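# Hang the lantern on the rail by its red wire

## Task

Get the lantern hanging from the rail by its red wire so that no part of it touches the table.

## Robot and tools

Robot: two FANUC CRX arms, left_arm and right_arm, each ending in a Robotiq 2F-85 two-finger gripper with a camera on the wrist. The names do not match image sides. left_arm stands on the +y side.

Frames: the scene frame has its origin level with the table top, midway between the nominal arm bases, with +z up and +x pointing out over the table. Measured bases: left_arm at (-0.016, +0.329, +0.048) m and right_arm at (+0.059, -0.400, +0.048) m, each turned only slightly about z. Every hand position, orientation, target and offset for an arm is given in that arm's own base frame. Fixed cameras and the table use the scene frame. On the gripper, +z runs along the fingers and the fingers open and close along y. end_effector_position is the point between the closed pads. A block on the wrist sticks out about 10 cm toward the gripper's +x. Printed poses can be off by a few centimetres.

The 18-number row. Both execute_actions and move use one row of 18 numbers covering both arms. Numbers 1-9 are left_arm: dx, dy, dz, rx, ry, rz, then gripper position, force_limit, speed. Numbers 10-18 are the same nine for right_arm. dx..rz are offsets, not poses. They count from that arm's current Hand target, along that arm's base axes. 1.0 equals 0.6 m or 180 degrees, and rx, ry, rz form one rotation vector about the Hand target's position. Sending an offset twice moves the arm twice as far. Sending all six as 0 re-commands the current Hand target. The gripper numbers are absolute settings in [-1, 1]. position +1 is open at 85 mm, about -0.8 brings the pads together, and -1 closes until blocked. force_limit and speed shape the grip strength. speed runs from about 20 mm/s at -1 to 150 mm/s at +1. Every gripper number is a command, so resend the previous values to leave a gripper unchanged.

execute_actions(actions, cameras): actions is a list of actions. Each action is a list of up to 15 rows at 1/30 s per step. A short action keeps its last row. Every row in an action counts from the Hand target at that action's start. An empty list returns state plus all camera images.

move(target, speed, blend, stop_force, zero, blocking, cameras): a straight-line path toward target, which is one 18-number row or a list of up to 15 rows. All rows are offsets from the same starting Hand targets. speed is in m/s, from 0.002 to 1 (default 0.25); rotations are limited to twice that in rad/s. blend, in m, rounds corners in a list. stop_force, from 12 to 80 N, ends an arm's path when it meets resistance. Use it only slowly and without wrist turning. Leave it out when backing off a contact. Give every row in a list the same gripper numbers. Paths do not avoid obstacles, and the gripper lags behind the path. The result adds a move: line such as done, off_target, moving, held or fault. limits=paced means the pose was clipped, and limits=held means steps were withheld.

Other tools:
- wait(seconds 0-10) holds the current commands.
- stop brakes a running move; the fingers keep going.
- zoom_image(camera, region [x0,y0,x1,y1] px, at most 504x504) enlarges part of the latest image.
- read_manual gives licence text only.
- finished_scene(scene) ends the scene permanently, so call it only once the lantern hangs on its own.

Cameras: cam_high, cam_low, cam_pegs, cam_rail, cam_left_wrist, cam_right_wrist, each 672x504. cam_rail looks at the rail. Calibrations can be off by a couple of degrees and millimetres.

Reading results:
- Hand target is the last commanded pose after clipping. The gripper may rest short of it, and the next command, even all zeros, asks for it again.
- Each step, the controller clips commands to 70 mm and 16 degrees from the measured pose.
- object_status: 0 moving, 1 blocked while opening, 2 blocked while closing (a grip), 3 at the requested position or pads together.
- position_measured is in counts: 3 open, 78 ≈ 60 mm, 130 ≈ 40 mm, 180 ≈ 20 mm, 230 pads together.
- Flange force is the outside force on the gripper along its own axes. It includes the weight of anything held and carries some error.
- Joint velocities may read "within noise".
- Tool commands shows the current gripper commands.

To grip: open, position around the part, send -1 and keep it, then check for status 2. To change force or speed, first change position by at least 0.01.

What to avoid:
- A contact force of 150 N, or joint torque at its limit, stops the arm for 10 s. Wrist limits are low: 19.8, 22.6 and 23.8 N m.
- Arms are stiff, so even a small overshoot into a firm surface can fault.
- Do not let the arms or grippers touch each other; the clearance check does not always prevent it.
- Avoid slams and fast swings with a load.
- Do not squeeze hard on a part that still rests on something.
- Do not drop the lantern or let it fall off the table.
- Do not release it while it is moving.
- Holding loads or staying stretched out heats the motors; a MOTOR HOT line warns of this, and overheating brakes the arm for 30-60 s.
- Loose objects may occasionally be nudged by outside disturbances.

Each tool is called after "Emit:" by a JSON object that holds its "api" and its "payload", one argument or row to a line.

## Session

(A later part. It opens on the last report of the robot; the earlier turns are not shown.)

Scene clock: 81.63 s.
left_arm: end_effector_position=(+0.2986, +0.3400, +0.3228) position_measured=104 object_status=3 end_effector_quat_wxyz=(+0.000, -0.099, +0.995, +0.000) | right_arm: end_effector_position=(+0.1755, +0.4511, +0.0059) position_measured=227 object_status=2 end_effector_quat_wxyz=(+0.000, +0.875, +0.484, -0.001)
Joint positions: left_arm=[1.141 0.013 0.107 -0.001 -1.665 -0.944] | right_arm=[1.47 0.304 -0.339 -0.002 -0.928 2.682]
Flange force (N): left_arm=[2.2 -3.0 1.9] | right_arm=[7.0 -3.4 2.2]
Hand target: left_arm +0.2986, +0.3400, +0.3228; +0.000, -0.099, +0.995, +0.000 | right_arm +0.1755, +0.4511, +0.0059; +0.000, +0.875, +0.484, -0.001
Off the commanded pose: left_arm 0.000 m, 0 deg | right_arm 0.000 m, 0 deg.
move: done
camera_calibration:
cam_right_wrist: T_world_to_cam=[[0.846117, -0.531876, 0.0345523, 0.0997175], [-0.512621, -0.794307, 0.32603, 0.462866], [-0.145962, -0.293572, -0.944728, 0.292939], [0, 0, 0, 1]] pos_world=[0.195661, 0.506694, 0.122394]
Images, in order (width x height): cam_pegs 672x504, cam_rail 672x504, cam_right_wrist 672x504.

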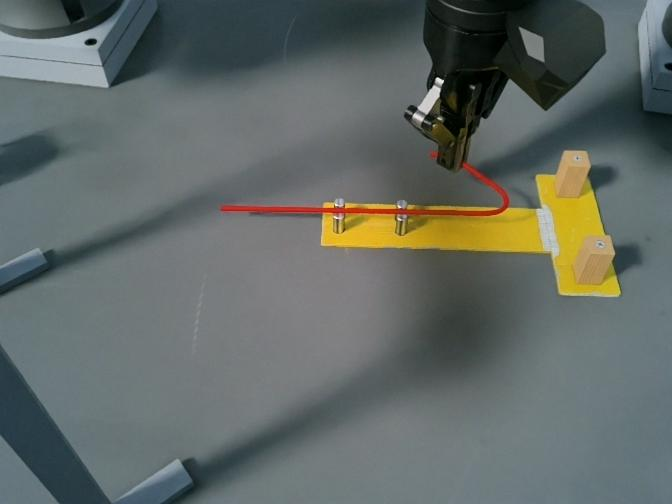

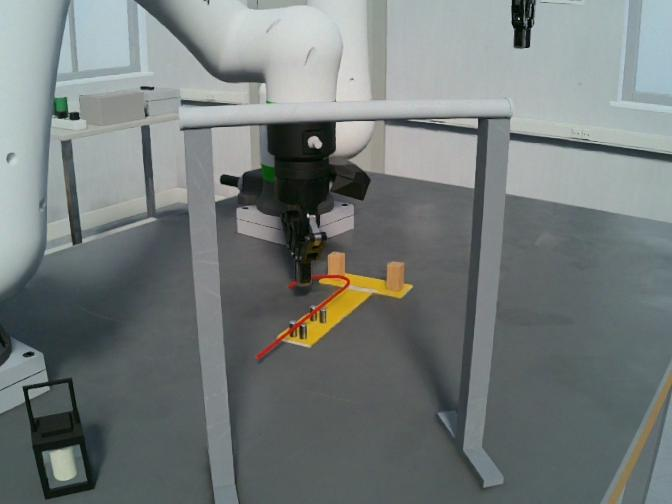

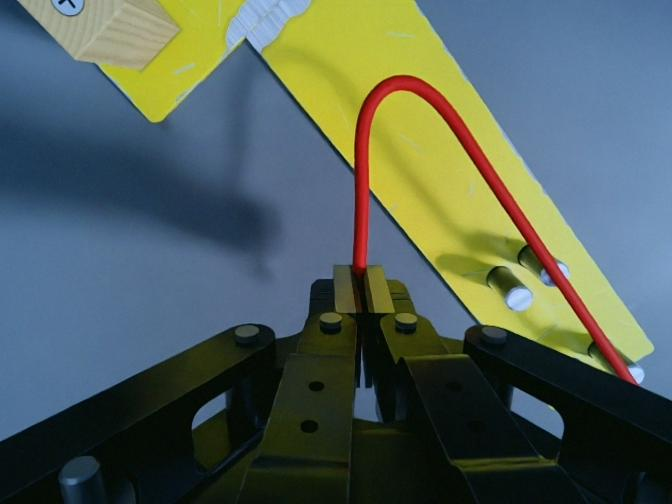

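Emit:
{"api": "move", "payload": {
  "target": [0,0,0,0,0,0,0.2,0,-0.5,-0.001,0,-0.045,0,0,0,-1,1,-0.5],
  "speed": 0.04,
  "cameras": ["cam_pegs","cam_right_wrist","cam_rail"]
}}

Emit:
{"api": "zoom_image", "payload": {
  "camera": "cam_rail",
  "region": [200, 250, 350, 370]
}}

Scene clock: 82.77 s.
left_arm: end_effector_position=(+0.2986, +0.3400, +0.3228) position_measured=104 object_status=3 end_effector_quat_wxyz=(+0.000, -0.099, +0.995, +0.000) | right_arm: end_effector_position=(+0.1749, +0.4512, -0.0211) position_measured=227 object_status=2 end_effector_quat_wxyz=(+0.000, +0.875, +0.484, -0.001)
Joint positions: left_arm=[1.141 0.013 0.107 -0.001 -1.665 -0.944] | right_arm=[1.472 0.347 -0.359 -0.002 -0.865 2.681]
Flange force (N): left_arm=[2.3 -3.3 2.3] | right_arm=[7.7 -4.0 1.7]
Hand target: left_arm +0.2986, +0.3400, +0.3228; +0.000, -0.099, +0.995, +0.000 | right_arm +0.1749, +0.4511, -0.0211; +0.000, +0.875, +0.484, -0.001
Off the commanded pose: left_arm 0.000 m, 0 deg | right_arm 0.000 m, 0 deg.
move: done
camera_calibration:
cam_right_wrist: T_world_to_cam=[[0.846144, -0.531834, 0.0345352, 0.10113], [-0.512577, -0.794335, 0.326031, 0.471334], [-0.145962, -0.293571, -0.944728, 0.267438], [0, 0, 0, 1]] pos_world=[0.195061, 0.506694, 0.0954937]
Images, in order (width x height): cam_pegs 672x504, cam_rail 672x504, cam_right_wrist 672x504.

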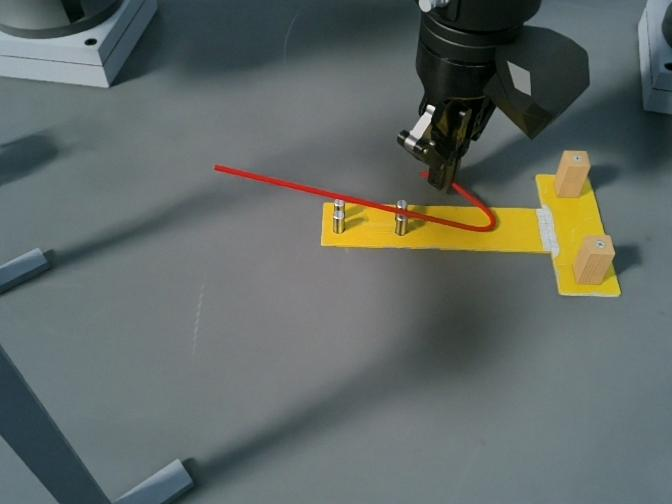

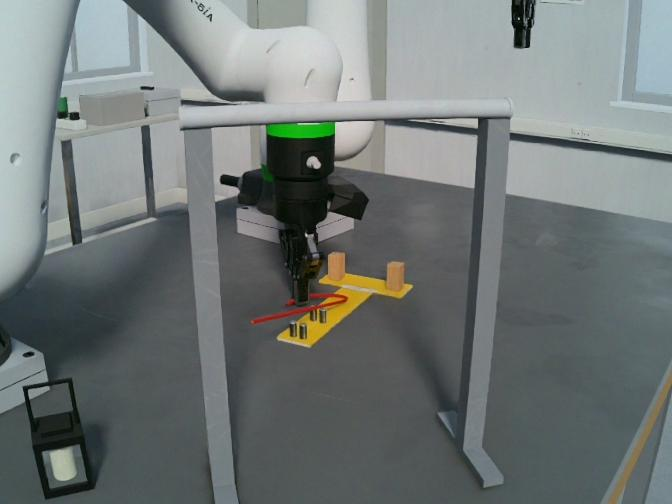

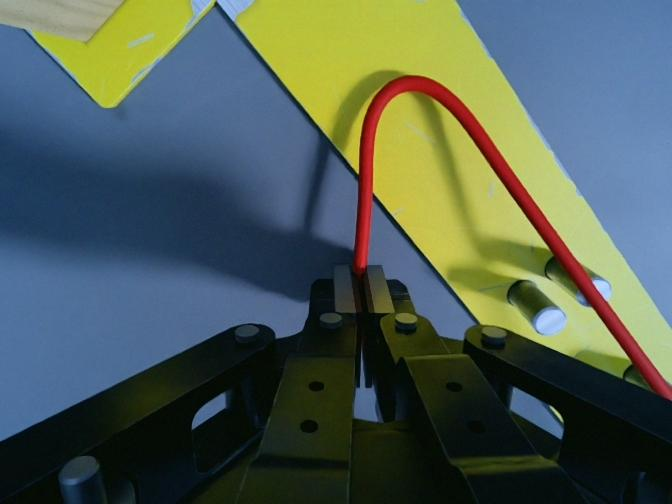

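Scaled by 3.360 from the camera's 672x504 image, which has a finer 960x720 frame.

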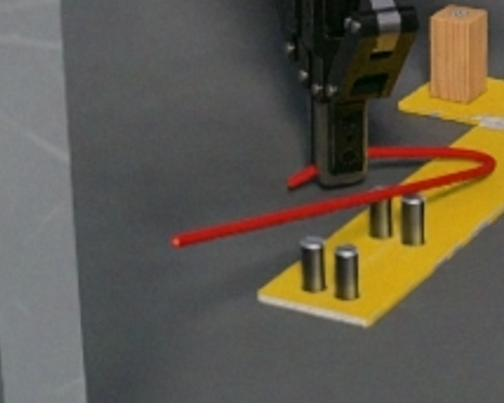

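Emit:
{"api": "move", "payload": {
  "target": [
    [0,0,0,0,0,0,0.2,0,-0.5,0,0,0.045,0,0,0,-1,1,-0.5],
    [0,0,0,0,0,0,0.2,0,-0.5,-0.0048,-0.0027,0.045,0,0,0.0085,-1,1,-0.5],
    [0,0,0,0,0,0,0.2,0,-0.5,-0.0048,-0.0027,0.026,0,0,0.0085,-1,1,-0.5]
  ],
  "speed": 0.06,
  "cameras": ["cam_pegs","cam_right_wrist","cam_rail"]
}}

Emit:
{"api": "zoom_image", "payload": {
  "camera": "cam_rail",
  "region": [200, 250, 350, 370]
}}

Emit:
{"api": "zoom_image", "payload": {
  "camera": "cam_pegs",
  "region": [280, 150, 460, 270]
}}

Scene clock: 85.70 s.
left_arm: end_effector_position=(+0.2986, +0.3400, +0.3228) position_measured=104 object_status=3 end_effector_quat_wxyz=(+0.000, -0.099, +0.995, +0.000) | right_arm: end_effector_position=(+0.1720, +0.4495, -0.0055) position_measured=227 object_status=2 end_effector_quat_wxyz=(+0.000, +0.869, +0.495, -0.001)
Joint positions: left_arm=[1.141 0.013 0.107 -0.001 -1.665 -0.944] | right_arm=[1.478 0.316 -0.356 -0.002 -0.899 2.702]
Flange force (N): left_arm=[2.7 -3.6 2.4] | right_arm=[7.0 -3.8 1.8]
Hand target: left_arm +0.2986, +0.3400, +0.3228; +0.000, -0.099, +0.995, +0.000 | right_arm +0.1720, +0.4495, -0.0055; +0.000, +0.869, +0.495, -0.001
Off the commanded pose: left_arm 0.000 m, 0 deg | right_arm 0.000 m, 0 deg.
move: done
camera_calibration:
cam_right_wrist: T_world_to_cam=[[0.860064, -0.509012, 0.0345904, 0.0895173], [-0.491173, -0.80777, 0.325971, 0.46583], [-0.137982, -0.297346, -0.944747, 0.281596], [0, 0, 0, 1]] pos_world=[0.190668, 0.50558, 0.111093]
Images, in order (width x height): cam_pegs 672x504, cam_rail 672x504, cam_right_wrist 672x504.

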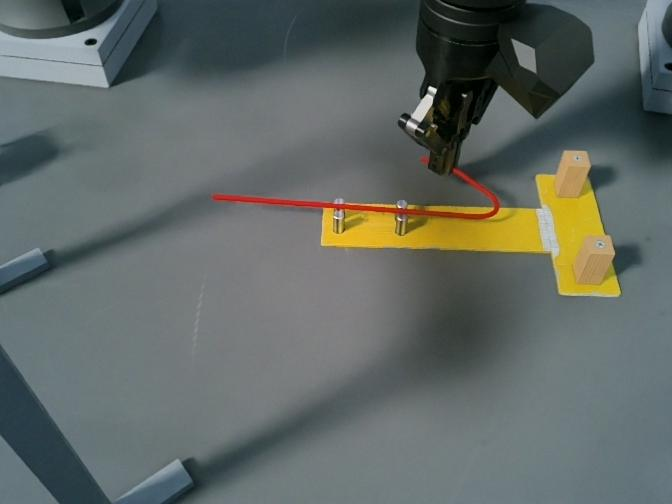

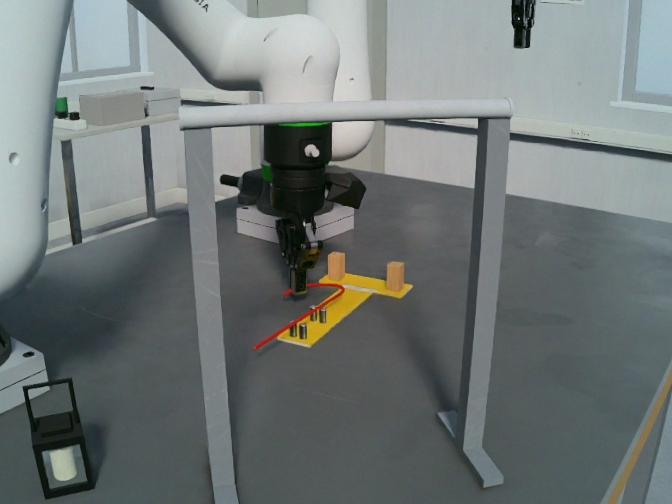

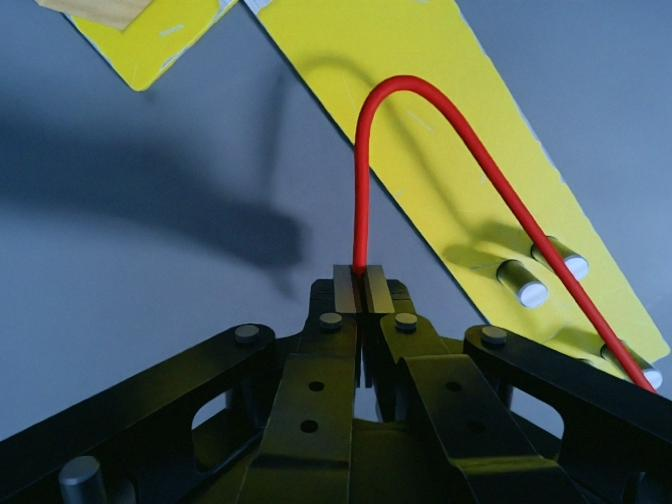

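Scaled by 3.360 from the camera's 672x504 image, which has a finer 960x720 frame.

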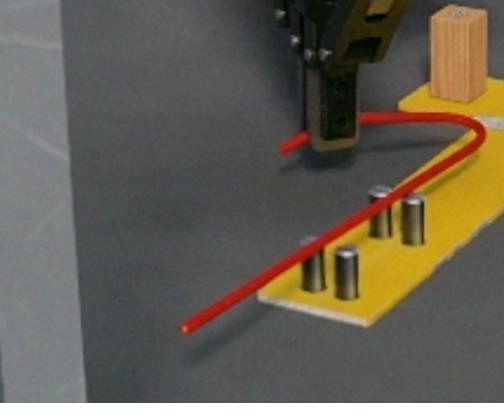

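Scaled by 2.800 from the camera's 672x504 image, which has a finer 960x720 frame.

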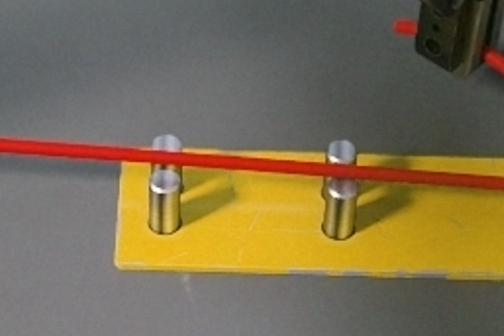

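Emit:
{"api": "move", "payload": {
  "target": [
    [0,0,0,0,0,0,0.2,0,-0.5,0,0,0.015,0,0,0,-1,1,-0.5],
    [0,0,0,0,0,0,0.2,0,-0.5,-0.0012,-0.0035,0.015,0,0,0.0125,-1,1,-0.5],
    [0,0,0,0,0,0,0.2,0,-0.5,-0.0012,-0.0035,-0.01,0,0,0.0125,-1,1,-0.5]
  ],
  "speed": 0.06,
  "cameras": ["cam_pegs","cam_right_wrist","cam_rail"]
}}

Emit:
{"api": "zoom_image", "payload": {
  "camera": "cam_rail",
  "region": [200, 250, 350, 370]
}}

Emit:
{"api": "zoom_image", "payload": {
  "camera": "cam_pegs",
  "region": [280, 150, 460, 270]
}}

Scene clock: 87.57 s.
left_arm: end_effector_position=(+0.2986, +0.3400, +0.3228) position_measured=104 object_status=3 end_effector_quat_wxyz=(+0.000, -0.099, +0.995, +0.000) | right_arm: end_effector_position=(+0.1713, +0.4474, -0.0115) position_measured=227 object_status=2 end_effector_quat_wxyz=(+0.000, +0.859, +0.512, -0.001)
Joint positions: left_arm=[1.141 0.013 0.107 -0.001 -1.665 -0.944] | right_arm=[1.479 0.321 -0.367 -0.002 -0.884 2.74]
Flange force (N): left_arm=[2.2 -3.2 1.8] | right_arm=[6.8 -3.8 1.4]
Hand target: left_arm +0.2986, +0.3400, +0.3228; +0.000, -0.099, +0.995, +0.000 | right_arm +0.1713, +0.4474, -0.0115; +0.000, +0.859, +0.512, -0.001
Off the commanded pose: left_arm 0.000 m, 0 deg | right_arm 0.000 m, 0 deg.
move: done
camera_calibration:
cam_right_wrist: T_world_to_cam=[[0.879372, -0.47488, 0.034556, 0.0706781], [-0.459097, -0.826426, 0.325961, 0.46865], [-0.126234, -0.302506, -0.944751, 0.27552], [0, 0, 0, 1]] pos_world=[0.187783, 0.504214, 0.105093]
Images, in order (width x height): cam_pegs 672x504, cam_rail 672x504, cam_right_wrist 672x504.

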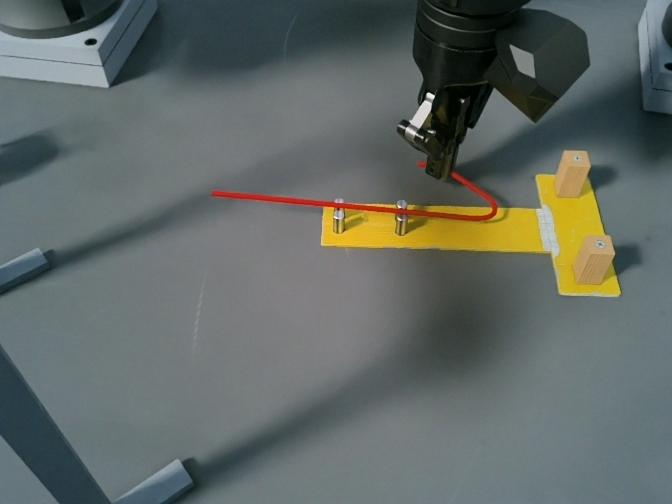

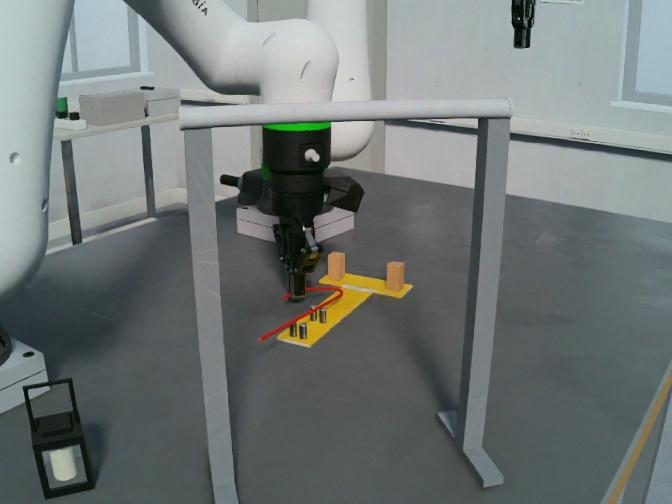

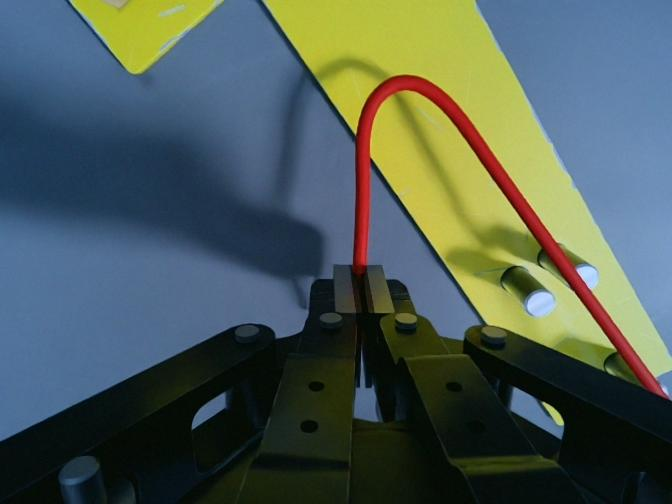

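Scaled by 3.360 from the camera's 672x504 image, which has a finer 960x720 frame.

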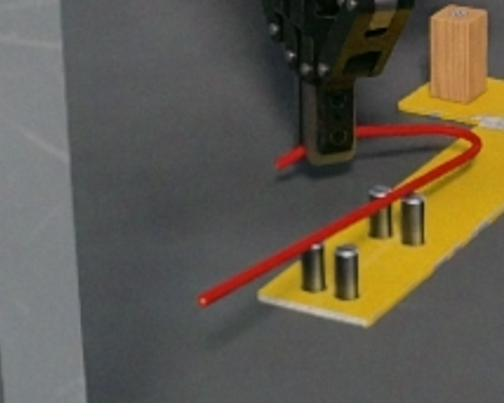

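Scaled by 2.800 from the camera's 672x504 image, which has a finer 960x720 frame.

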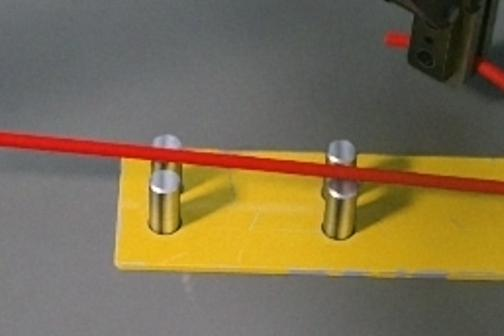

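Emit:
{"api": "move", "payload": {
  "target": [
    [0,0,0,0,0,0,0.2,0,-0.5,0,0,0.022,0,0,0,-1,1,-0.5],
    [0,0,0,0,0,0,0.2,0,-0.5,-0.003,0,0.022,0,0,0.003,-1,1,-0.5]
  ],
  "speed": 0.06,
  "cameras": ["cam_pegs","cam_right_wrist","cam_rail"]
}}

Emit:
{"api": "zoom_image", "payload": {
  "camera": "cam_rail",
  "region": [250, 280, 350, 360]
}}

Emit:
{"api": "zoom_image", "payload": {
  "camera": "cam_pegs",
  "region": [310, 170, 430, 250]
}}

Scene clock: 89.00 s.
left_arm: end_effector_position=(+0.2986, +0.3400, +0.3228) position_measured=104 object_status=3 end_effector_quat_wxyz=(+0.000, -0.099, +0.995, +0.000) | right_arm: end_effector_position=(+0.1695, +0.4474, +0.0017) position_measured=227 object_status=2 end_effector_quat_wxyz=(+0.000, +0.856, +0.516, -0.001)
Joint positions: left_arm=[1.141 0.013 0.107 -0.001 -1.665 -0.944] | right_arm=[1.483 0.298 -0.359 -0.002 -0.914 2.746]
Flange force (N): left_arm=[2.4 -3.0 2.1] | right_arm=[6.7 -3.2 2.5]
Hand target: left_arm +0.2986, +0.3400, +0.3228; +0.000, -0.099, +0.995, +0.000 | right_arm +0.1695, +0.4474, +0.0017; +0.000, +0.856, +0.516, -0.001
Off the commanded pose: left_arm 0.000 m, 0 deg | right_arm 0.000 m, 0 deg.
move: done
camera_calibration:
cam_right_wrist: T_world_to_cam=[[0.883756, -0.466675, 0.034487, 0.0674654], [-0.451363, -0.830669, 0.325978, 0.464117], [-0.123479, -0.303651, -0.944748, 0.287709], [0, 0, 0, 1]] pos_world=[0.185388, 0.504375, 0.118194]
Images, in order (width x height): cam_pegs 672x504, cam_rail 672x504, cam_right_wrist 672x504.

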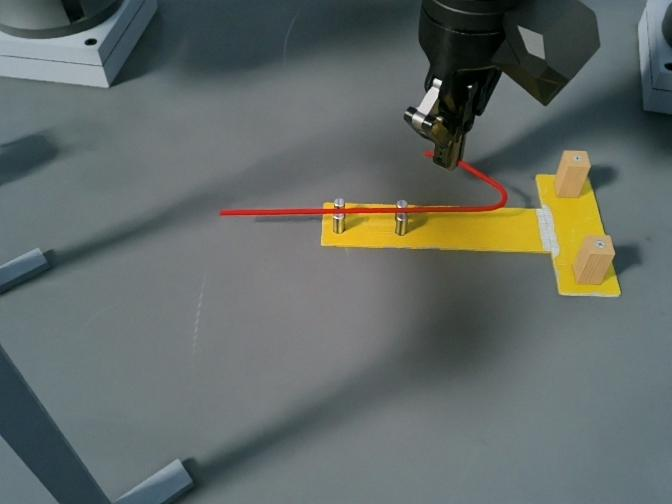

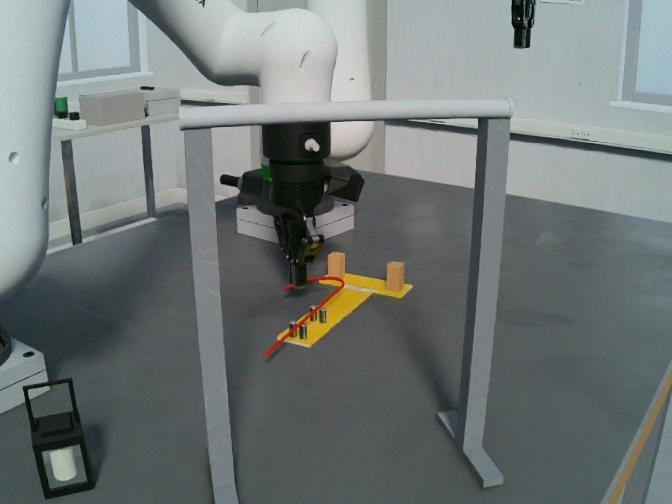

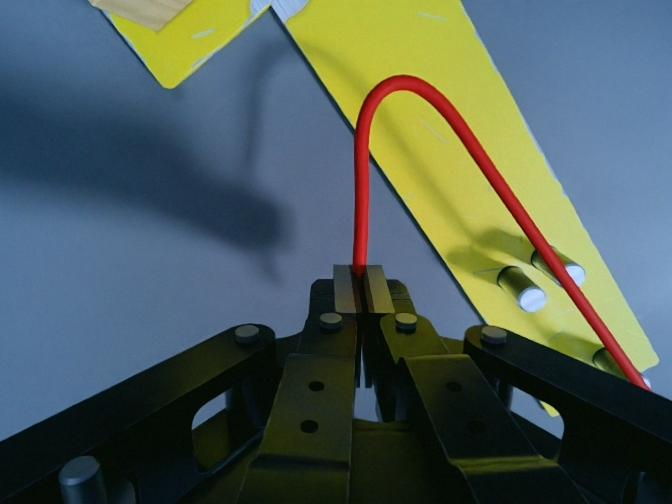

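Scaled by 5.040 from the camera's 672x504 image, which has a finer 960x720 frame.

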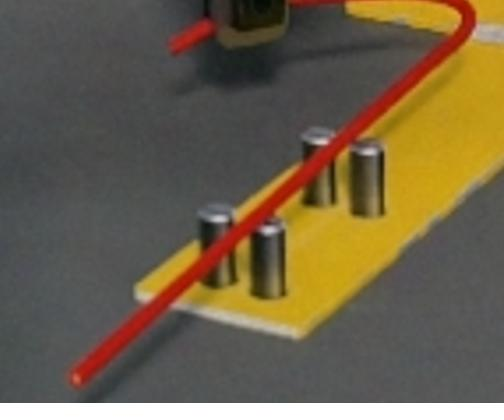

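Scaled by 4.200 from the camera's 672x504 image, which has a finer 960x720 frame.

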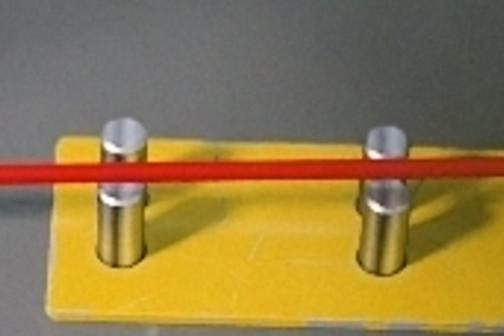

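Emit:
{"api": "move", "payload": {
  "target": [0,0,0,0,0,0,0.2,0,-0.5,-0.0038,0.004,0,0,0,-0.013,-1,1,-0.5],
  "speed": 0.06,
  "cameras": ["cam_pegs","cam_right_wrist","cam_rail"]
}}

Emit:
{"api": "zoom_image", "payload": {
  "camera": "cam_rail",
  "region": [250, 280, 350, 360]
}}

Emit:
{"api": "zoom_image", "payload": {
  "camera": "cam_pegs",
  "region": [310, 170, 430, 250]
}}

Emit:
{"api": "move", "payload": {
  "target": [0,0,0,0,0,0,0.2,0,-0.5,0,0,-0.02,0,0,0,-1,1,-0.5],
  "speed": 0.04,
  "cameras": ["cam_pegs","cam_right_wrist","cam_rail"]
}}

Emit:
{"api": "zoom_image", "payload": {
  "camera": "cam_rail",
  "region": [250, 280, 350, 360]
}}

Emit:
{"api": "zoom_image", "payload": {
  "camera": "cam_pegs",
  "region": [310, 170, 430, 250]
}}

Scene clock: 90.70 s.
left_arm: end_effector_position=(+0.2986, +0.3400, +0.3228) position_measured=104 object_status=3 end_effector_quat_wxyz=(+0.000, -0.099, +0.995, +0.000) | right_arm: end_effector_position=(+0.1672, +0.4498, +0.0017) position_measured=227 object_status=2 end_effector_quat_wxyz=(+0.000, +0.867, +0.499, -0.001)
Joint positions: left_arm=[1.141 0.013 0.107 -0.001 -1.665 -0.944] | right_arm=[1.488 0.301 -0.355 -0.002 -0.915 2.7]
Flange force (N): left_arm=[2.6 -3.0 2.4] | right_arm=[7.4 -3.5 2.4]
Hand target: left_arm +0.2986, +0.3400, +0.3228; +0.000, -0.099, +0.995, +0.000 | right_arm +0.1672, +0.4498, +0.0017; +0.000, +0.867, +0.499, -0.001
Off the commanded pose: left_arm 0.000 m, 0 deg | right_arm 0.000 m, 0 deg.
move: done
camera_calibration:
cam_right_wrist: T_world_to_cam=[[0.864014, -0.502282, 0.0345253, 0.0898491], [-0.484827, -0.811579, 0.326009, 0.462086], [-0.135729, -0.298415, -0.944736, 0.287848], [0, 0, 0, 1]] pos_world=[0.18547, 0.506047, 0.118194]
Images, in order (width x height): cam_pegs 672x504, cam_rail 672x504, cam_right_wrist 672x504.

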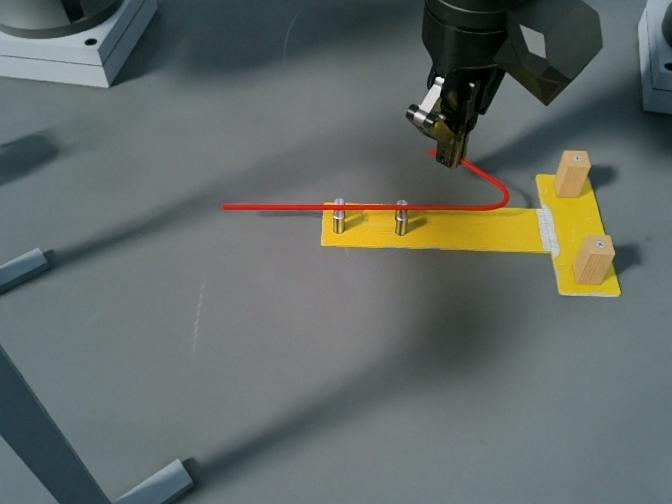

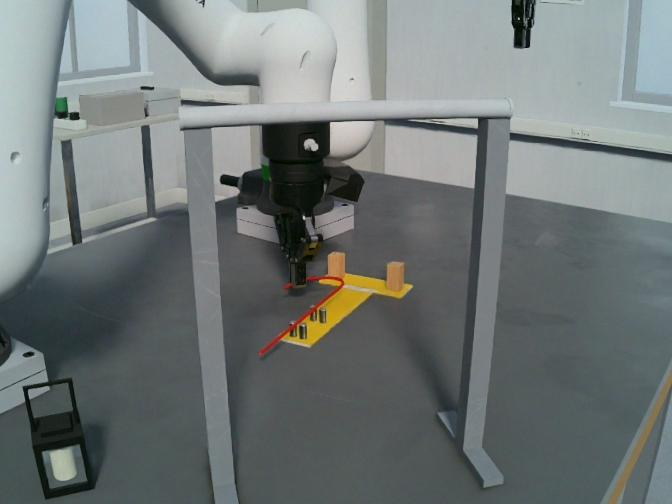

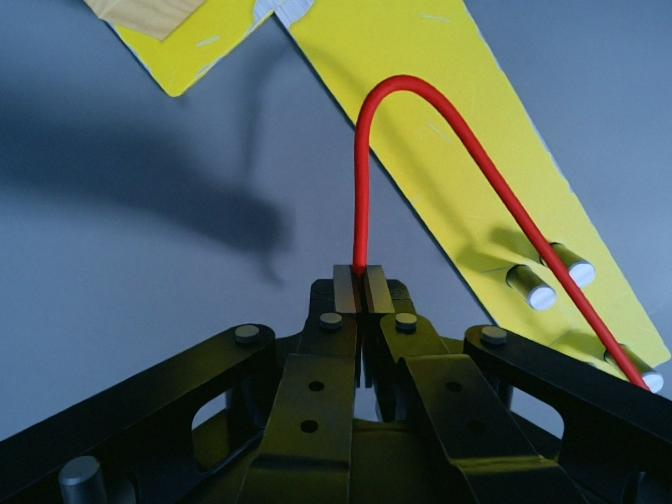

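Scaled by 5.040 from the camera's 672x504 image, which has a finer 960x720 frame.

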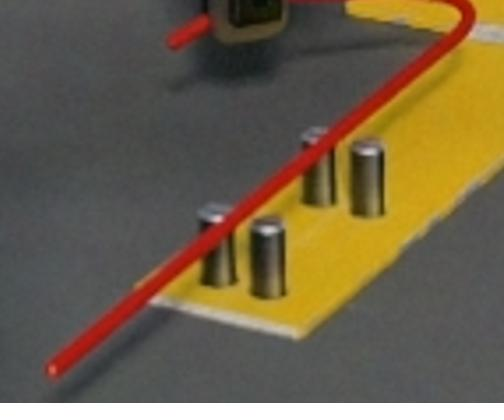

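Scaled by 4.200 from the camera's 672x504 image, which has a finer 960x720 frame.

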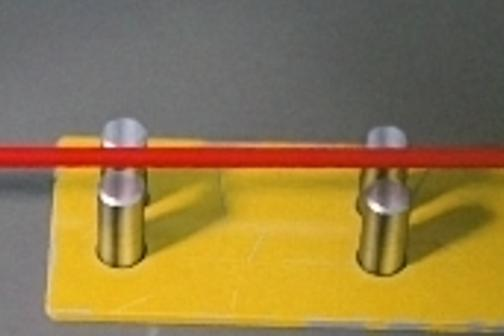

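Scene clock: 91.43 s.
left_arm: end_effector_position=(+0.2986, +0.3400, +0.3228) position_measured=104 object_status=3 end_effector_quat_wxyz=(+0.000, -0.099, +0.995, +0.000) | right_arm: end_effector_position=(+0.1672, +0.4498, -0.0103) position_measured=227 object_status=2 end_effector_quat_wxyz=(+0.000, +0.867, +0.499, -0.001)
Joint positions: left_arm=[1.141 0.013 0.107 -0.001 -1.665 -0.944] | right_arm=[1.488 0.321 -0.364 -0.002 -0.887 2.7]
Flange force (N): left_arm=[2.7 -3.6 2.2] | right_arm=[6.5 -3.4 1.9]
Hand target: left_arm +0.2986, +0.3400, +0.3228; +0.000, -0.099, +0.995, +0.000 | right_arm +0.1672, +0.4498, -0.0103; +0.000, +0.867, +0.499, -0.001
Off the commanded pose: left_arm 0.000 m, 0 deg | right_arm 0.000 m, 0 deg.
move: done
camera_calibration:
cam_right_wrist: T_world_to_cam=[[0.863972, -0.502353, 0.0345539, 0.0903041], [-0.484902, -0.811535, 0.326008, 0.46599], [-0.135729, -0.298417, -0.944735, 0.276512], [0, 0, 0, 1]] pos_world=[0.18547, 0.506048, 0.106194]
Images, in order (width x height): cam_pegs 672x504, cam_rail 672x504, cam_right_wrist 672x504.

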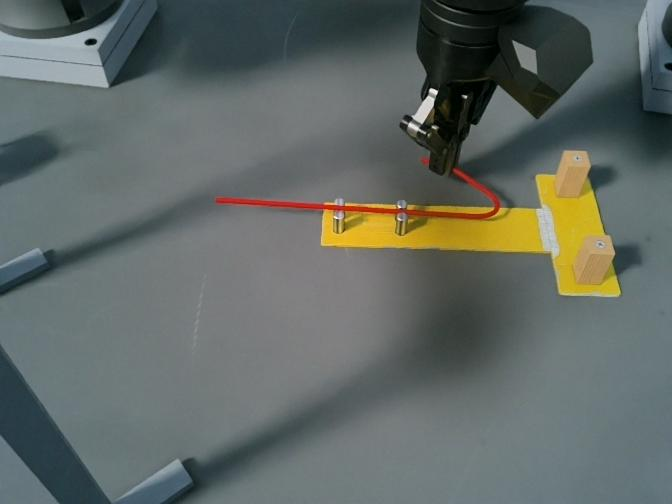

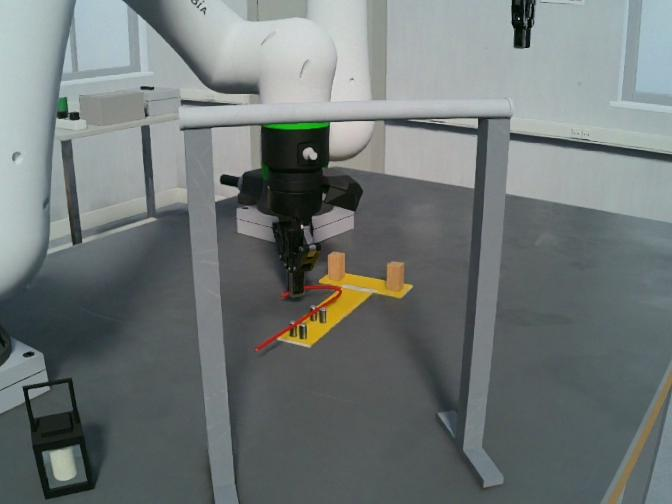

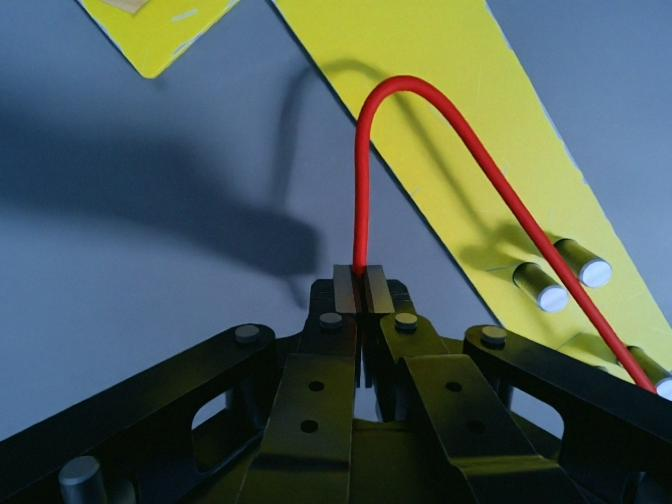

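Scaled by 5.040 from the camera's 672x504 image, which has a finer 960x720 frame.

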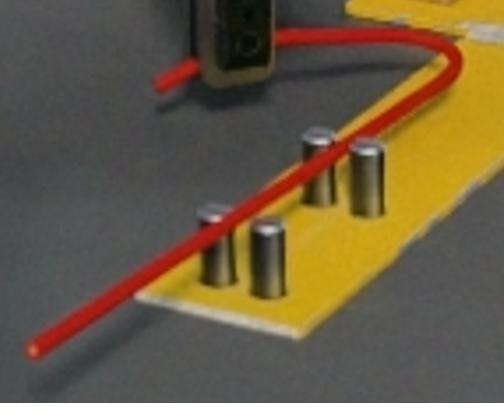

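Scaled by 4.200 from the camera's 672x504 image, which has a finer 960x720 frame.

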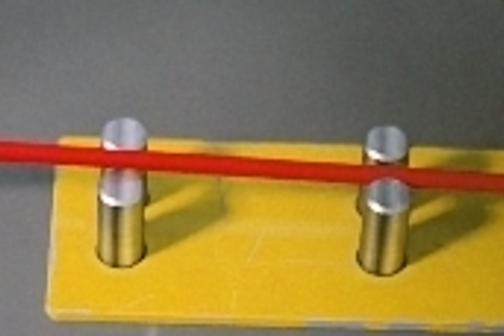

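Emit:
{"api": "move", "payload": {
  "target": [
    [0,0,0,0,0,0,0.2,0,-0.5,-0.002,0,0,0,0,0,-1,1,-0.5],
    [0,0,0,0,0,0,0.2,0,-0.5,-0.002,0,-0.01,0,0,0,-1,1,-0.5]
  ],
  "speed": 0.03,
  "cameras": ["cam_pegs","cam_rail"]
}}

Emit:
{"api": "zoom_image", "payload": {
  "camera": "cam_rail",
  "region": [250, 280, 350, 360]
}}

Emit:
{"api": "zoom_image", "payload": {
  "camera": "cam_pegs",
  "region": [310, 170, 430, 250]
}}

Scene clock: 92.87 s.
left_arm: end_effector_position=(+0.2986, +0.3400, +0.3228) position_measured=104 object_status=3 end_effector_quat_wxyz=(+0.000, -0.099, +0.995, +0.000) | right_arm: end_effector_position=(+0.1660, +0.4498, -0.0163) position_measured=227 object_status=2 end_effector_quat_wxyz=(+0.000, +0.867, +0.499, -0.001)
Joint positions: left_arm=[1.141 0.013 0.107 -0.001 -1.665 -0.944] | right_arm=[1.491 0.33 -0.369 -0.002 -0.872 2.697]
Flange force (N): left_arm=[2.6 -3.1 2.0] | right_arm=[7.1 -3.3 2.4]
Hand target: left_arm +0.2986, +0.3400, +0.3228; +0.000, -0.099, +0.995, +0.000 | right_arm +0.1660, +0.4498, -0.0163; +0.000, +0.867, +0.499, -0.001
Off the commanded pose: left_arm 0.000 m, 0 deg | right_arm 0.000 m, 0 deg.
move: done
Images, in order (width x height): cam_pegs 672x504, cam_rail 672x504.

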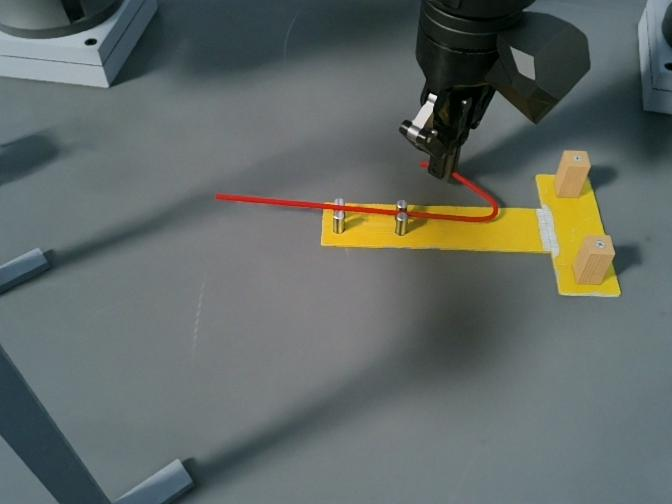

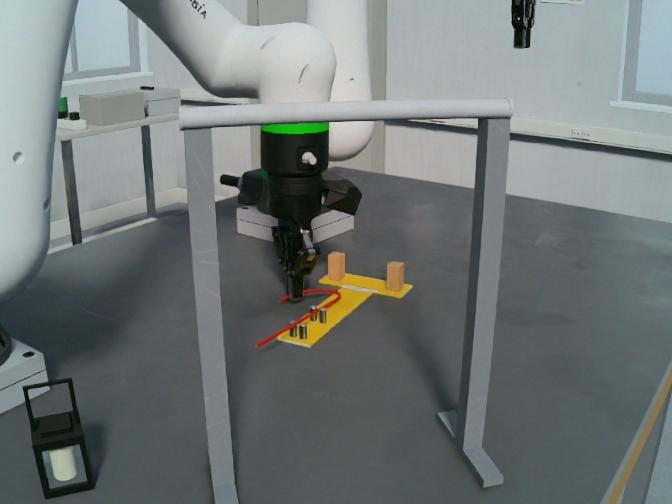

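Scaled by 5.040 from the camera's 672x504 image, which has a finer 960x720 frame.

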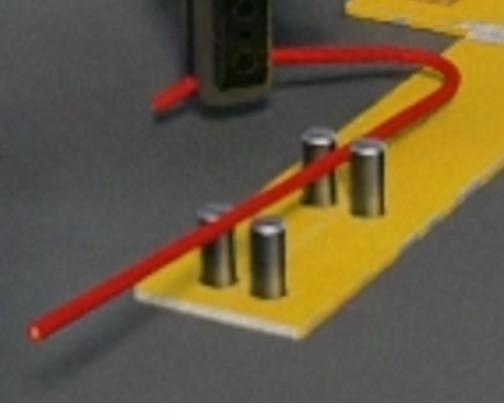

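Scaled by 4.200 from the camera's 672x504 image, which has a finer 960x720 frame.

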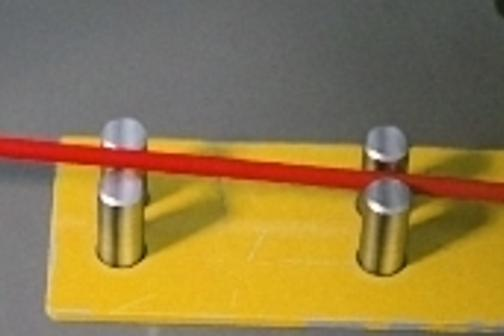

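Emit:
{"api": "move", "payload": {
  "target": [
    [0,0,0,0,0,0,0.2,0,-0.5,-0.0015,-0.0033,0,0,0,0.0095,-1,1,-0.5],
    [0,0,0,0,0,0,0.2,0,-0.5,-0.0015,-0.0033,-0.006,0,0,0.0095,-1,1,-0.5]
  ],
  "speed": 0.03,
  "cameras": ["cam_pegs","cam_rail"]
}}

Emit:
{"api": "zoom_image", "payload": {
  "camera": "cam_rail",
  "region": [250, 280, 350, 360]
}}

Emit:
{"api": "zoom_image", "payload": {
  "camera": "cam_pegs",
  "region": [310, 170, 430, 250]
}}

Scene clock: 94.17 s.
left_arm: end_effector_position=(+0.2986, +0.3400, +0.3228) position_measured=104 object_status=3 end_effector_quat_wxyz=(+0.000, -0.099, +0.995, +0.000) | right_arm: end_effector_position=(+0.1651, +0.4479, -0.0199) position_measured=227 object_status=2 end_effector_quat_wxyz=(+0.000, +0.859, +0.512, -0.001)
Joint positions: left_arm=[1.141 0.013 0.107 -0.001 -1.665 -0.944] | right_arm=[1.492 0.331 -0.378 -0.002 -0.862 2.725]
Flange force (N): left_arm=[2.6 -3.4 2.1] | right_arm=[7.7 -3.1 2.0]
Hand target: left_arm +0.2986, +0.3400, +0.3228; +0.000, -0.099, +0.995, +0.000 | right_arm +0.1651, +0.4478, -0.0199; +0.000, +0.859, +0.512, -0.001
Off the commanded pose: left_arm 0.000 m, 0 deg | right_arm 0.000 m, 0 deg.
move: done
Images, in order (width x height): cam_pegs 672x504, cam_rail 672x504.

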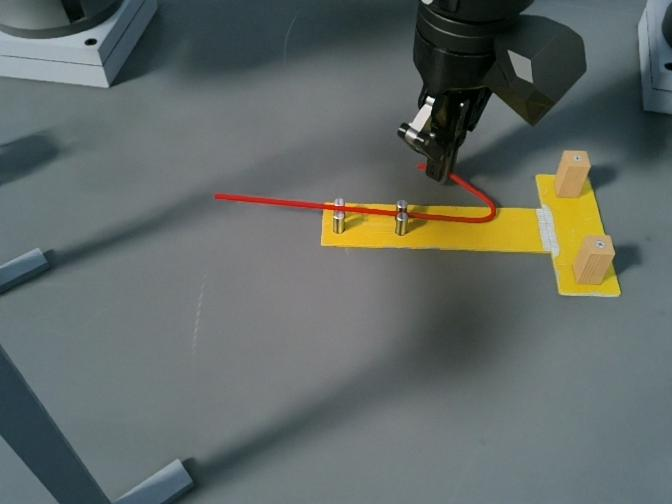

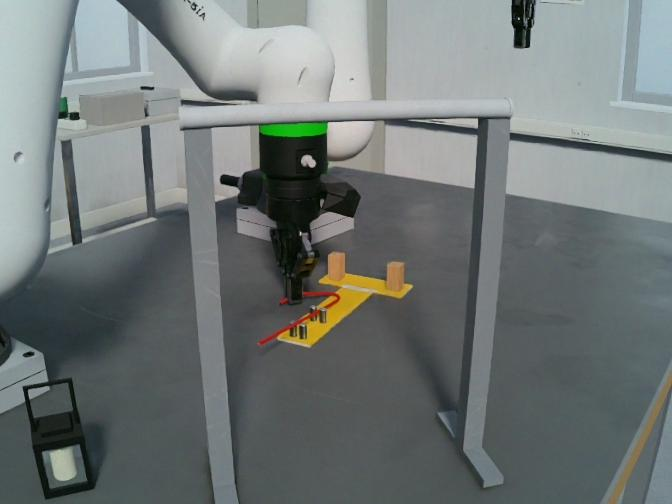

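Scaled by 5.040 from the camera's 672x504 image, which has a finer 960x720 frame.

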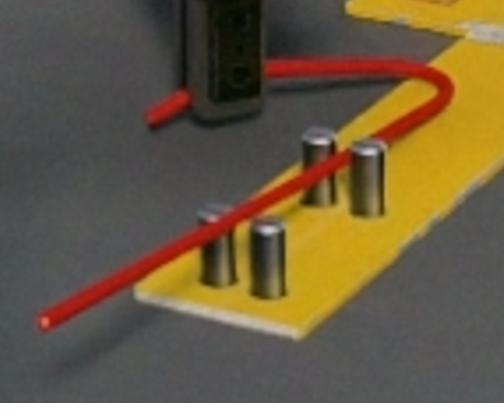

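Scaled by 4.200 from the camera's 672x504 image, which has a finer 960x720 frame.

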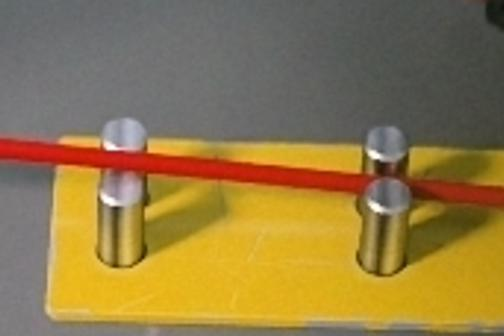

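Emit:
{"api": "move", "payload": {
  "target": [
    [0,0,0,0,0,0,0.2,0,-0.5,-0.0015,-0.0033,0.004,0,0,0.0095,-1,1,-0.5],
    [0,0,0,0,0,0,0.2,0,-0.5,-0.0015,-0.0033,-0.004,0,0,0.0095,-1,1,-0.5]
  ],
  "speed": 0.03,
  "cameras": ["cam_pegs","cam_rail"]
}}

Emit:
{"api": "zoom_image", "payload": {
  "camera": "cam_rail",
  "region": [250, 280, 350, 360]
}}

Emit:
{"api": "zoom_image", "payload": {
  "camera": "cam_pegs",
  "region": [310, 170, 430, 250]
}}

Scene clock: 95.47 s.
left_arm: end_effector_position=(+0.2986, +0.3400, +0.3228) position_measured=104 object_status=3 end_effector_quat_wxyz=(+0.000, -0.099, +0.995, +0.000) | right_arm: end_effector_position=(+0.1642, +0.4459, -0.0223) position_measured=227 object_status=2 end_effector_quat_wxyz=(+0.000, +0.851, +0.524, -0.001)
Joint positions: left_arm=[1.141 0.013 0.107 -0.001 -1.665 -0.944] | right_arm=[1.494 0.331 -0.385 -0.002 -0.855 2.754]
Flange force (N): left_arm=[2.6 -3.1 2.2] | right_arm=[6.7 -3.0 1.4]
Hand target: left_arm +0.2986, +0.3400, +0.3228; +0.000, -0.099, +0.995, +0.000 | right_arm +0.1642, +0.4459, -0.0223; +0.000, +0.851, +0.524, -0.001
Off the commanded pose: left_arm 0.000 m, 0 deg | right_arm 0.000 m, 0 deg.
move: done
Images, in order (width x height): cam_pegs 672x504, cam_rail 672x504.

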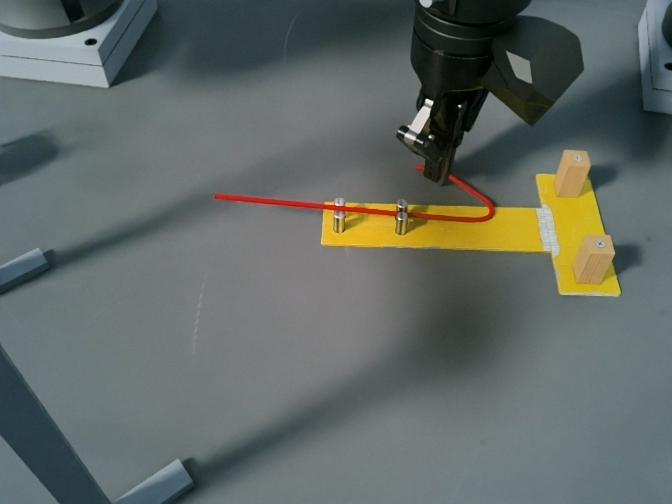

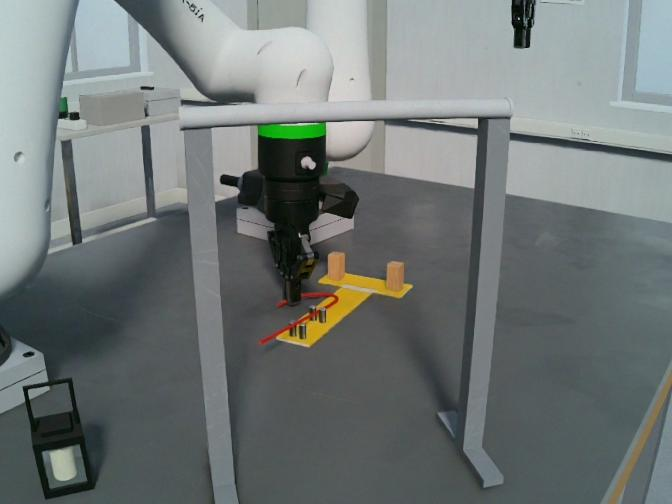

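Scaled by 5.040 from the camera's 672x504 image, which has a finer 960x720 frame.

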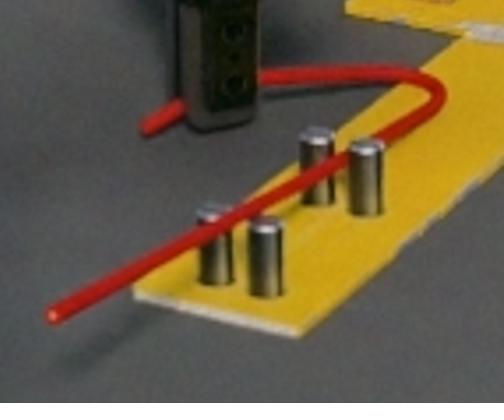

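Scaled by 4.200 from the camera's 672x504 image, which has a finer 960x720 frame.

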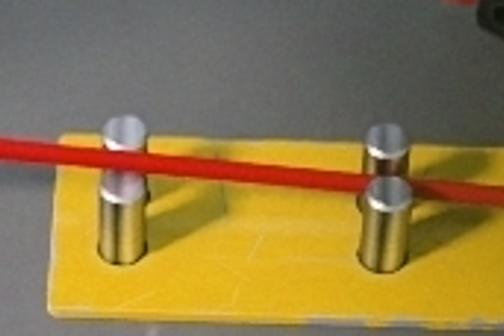

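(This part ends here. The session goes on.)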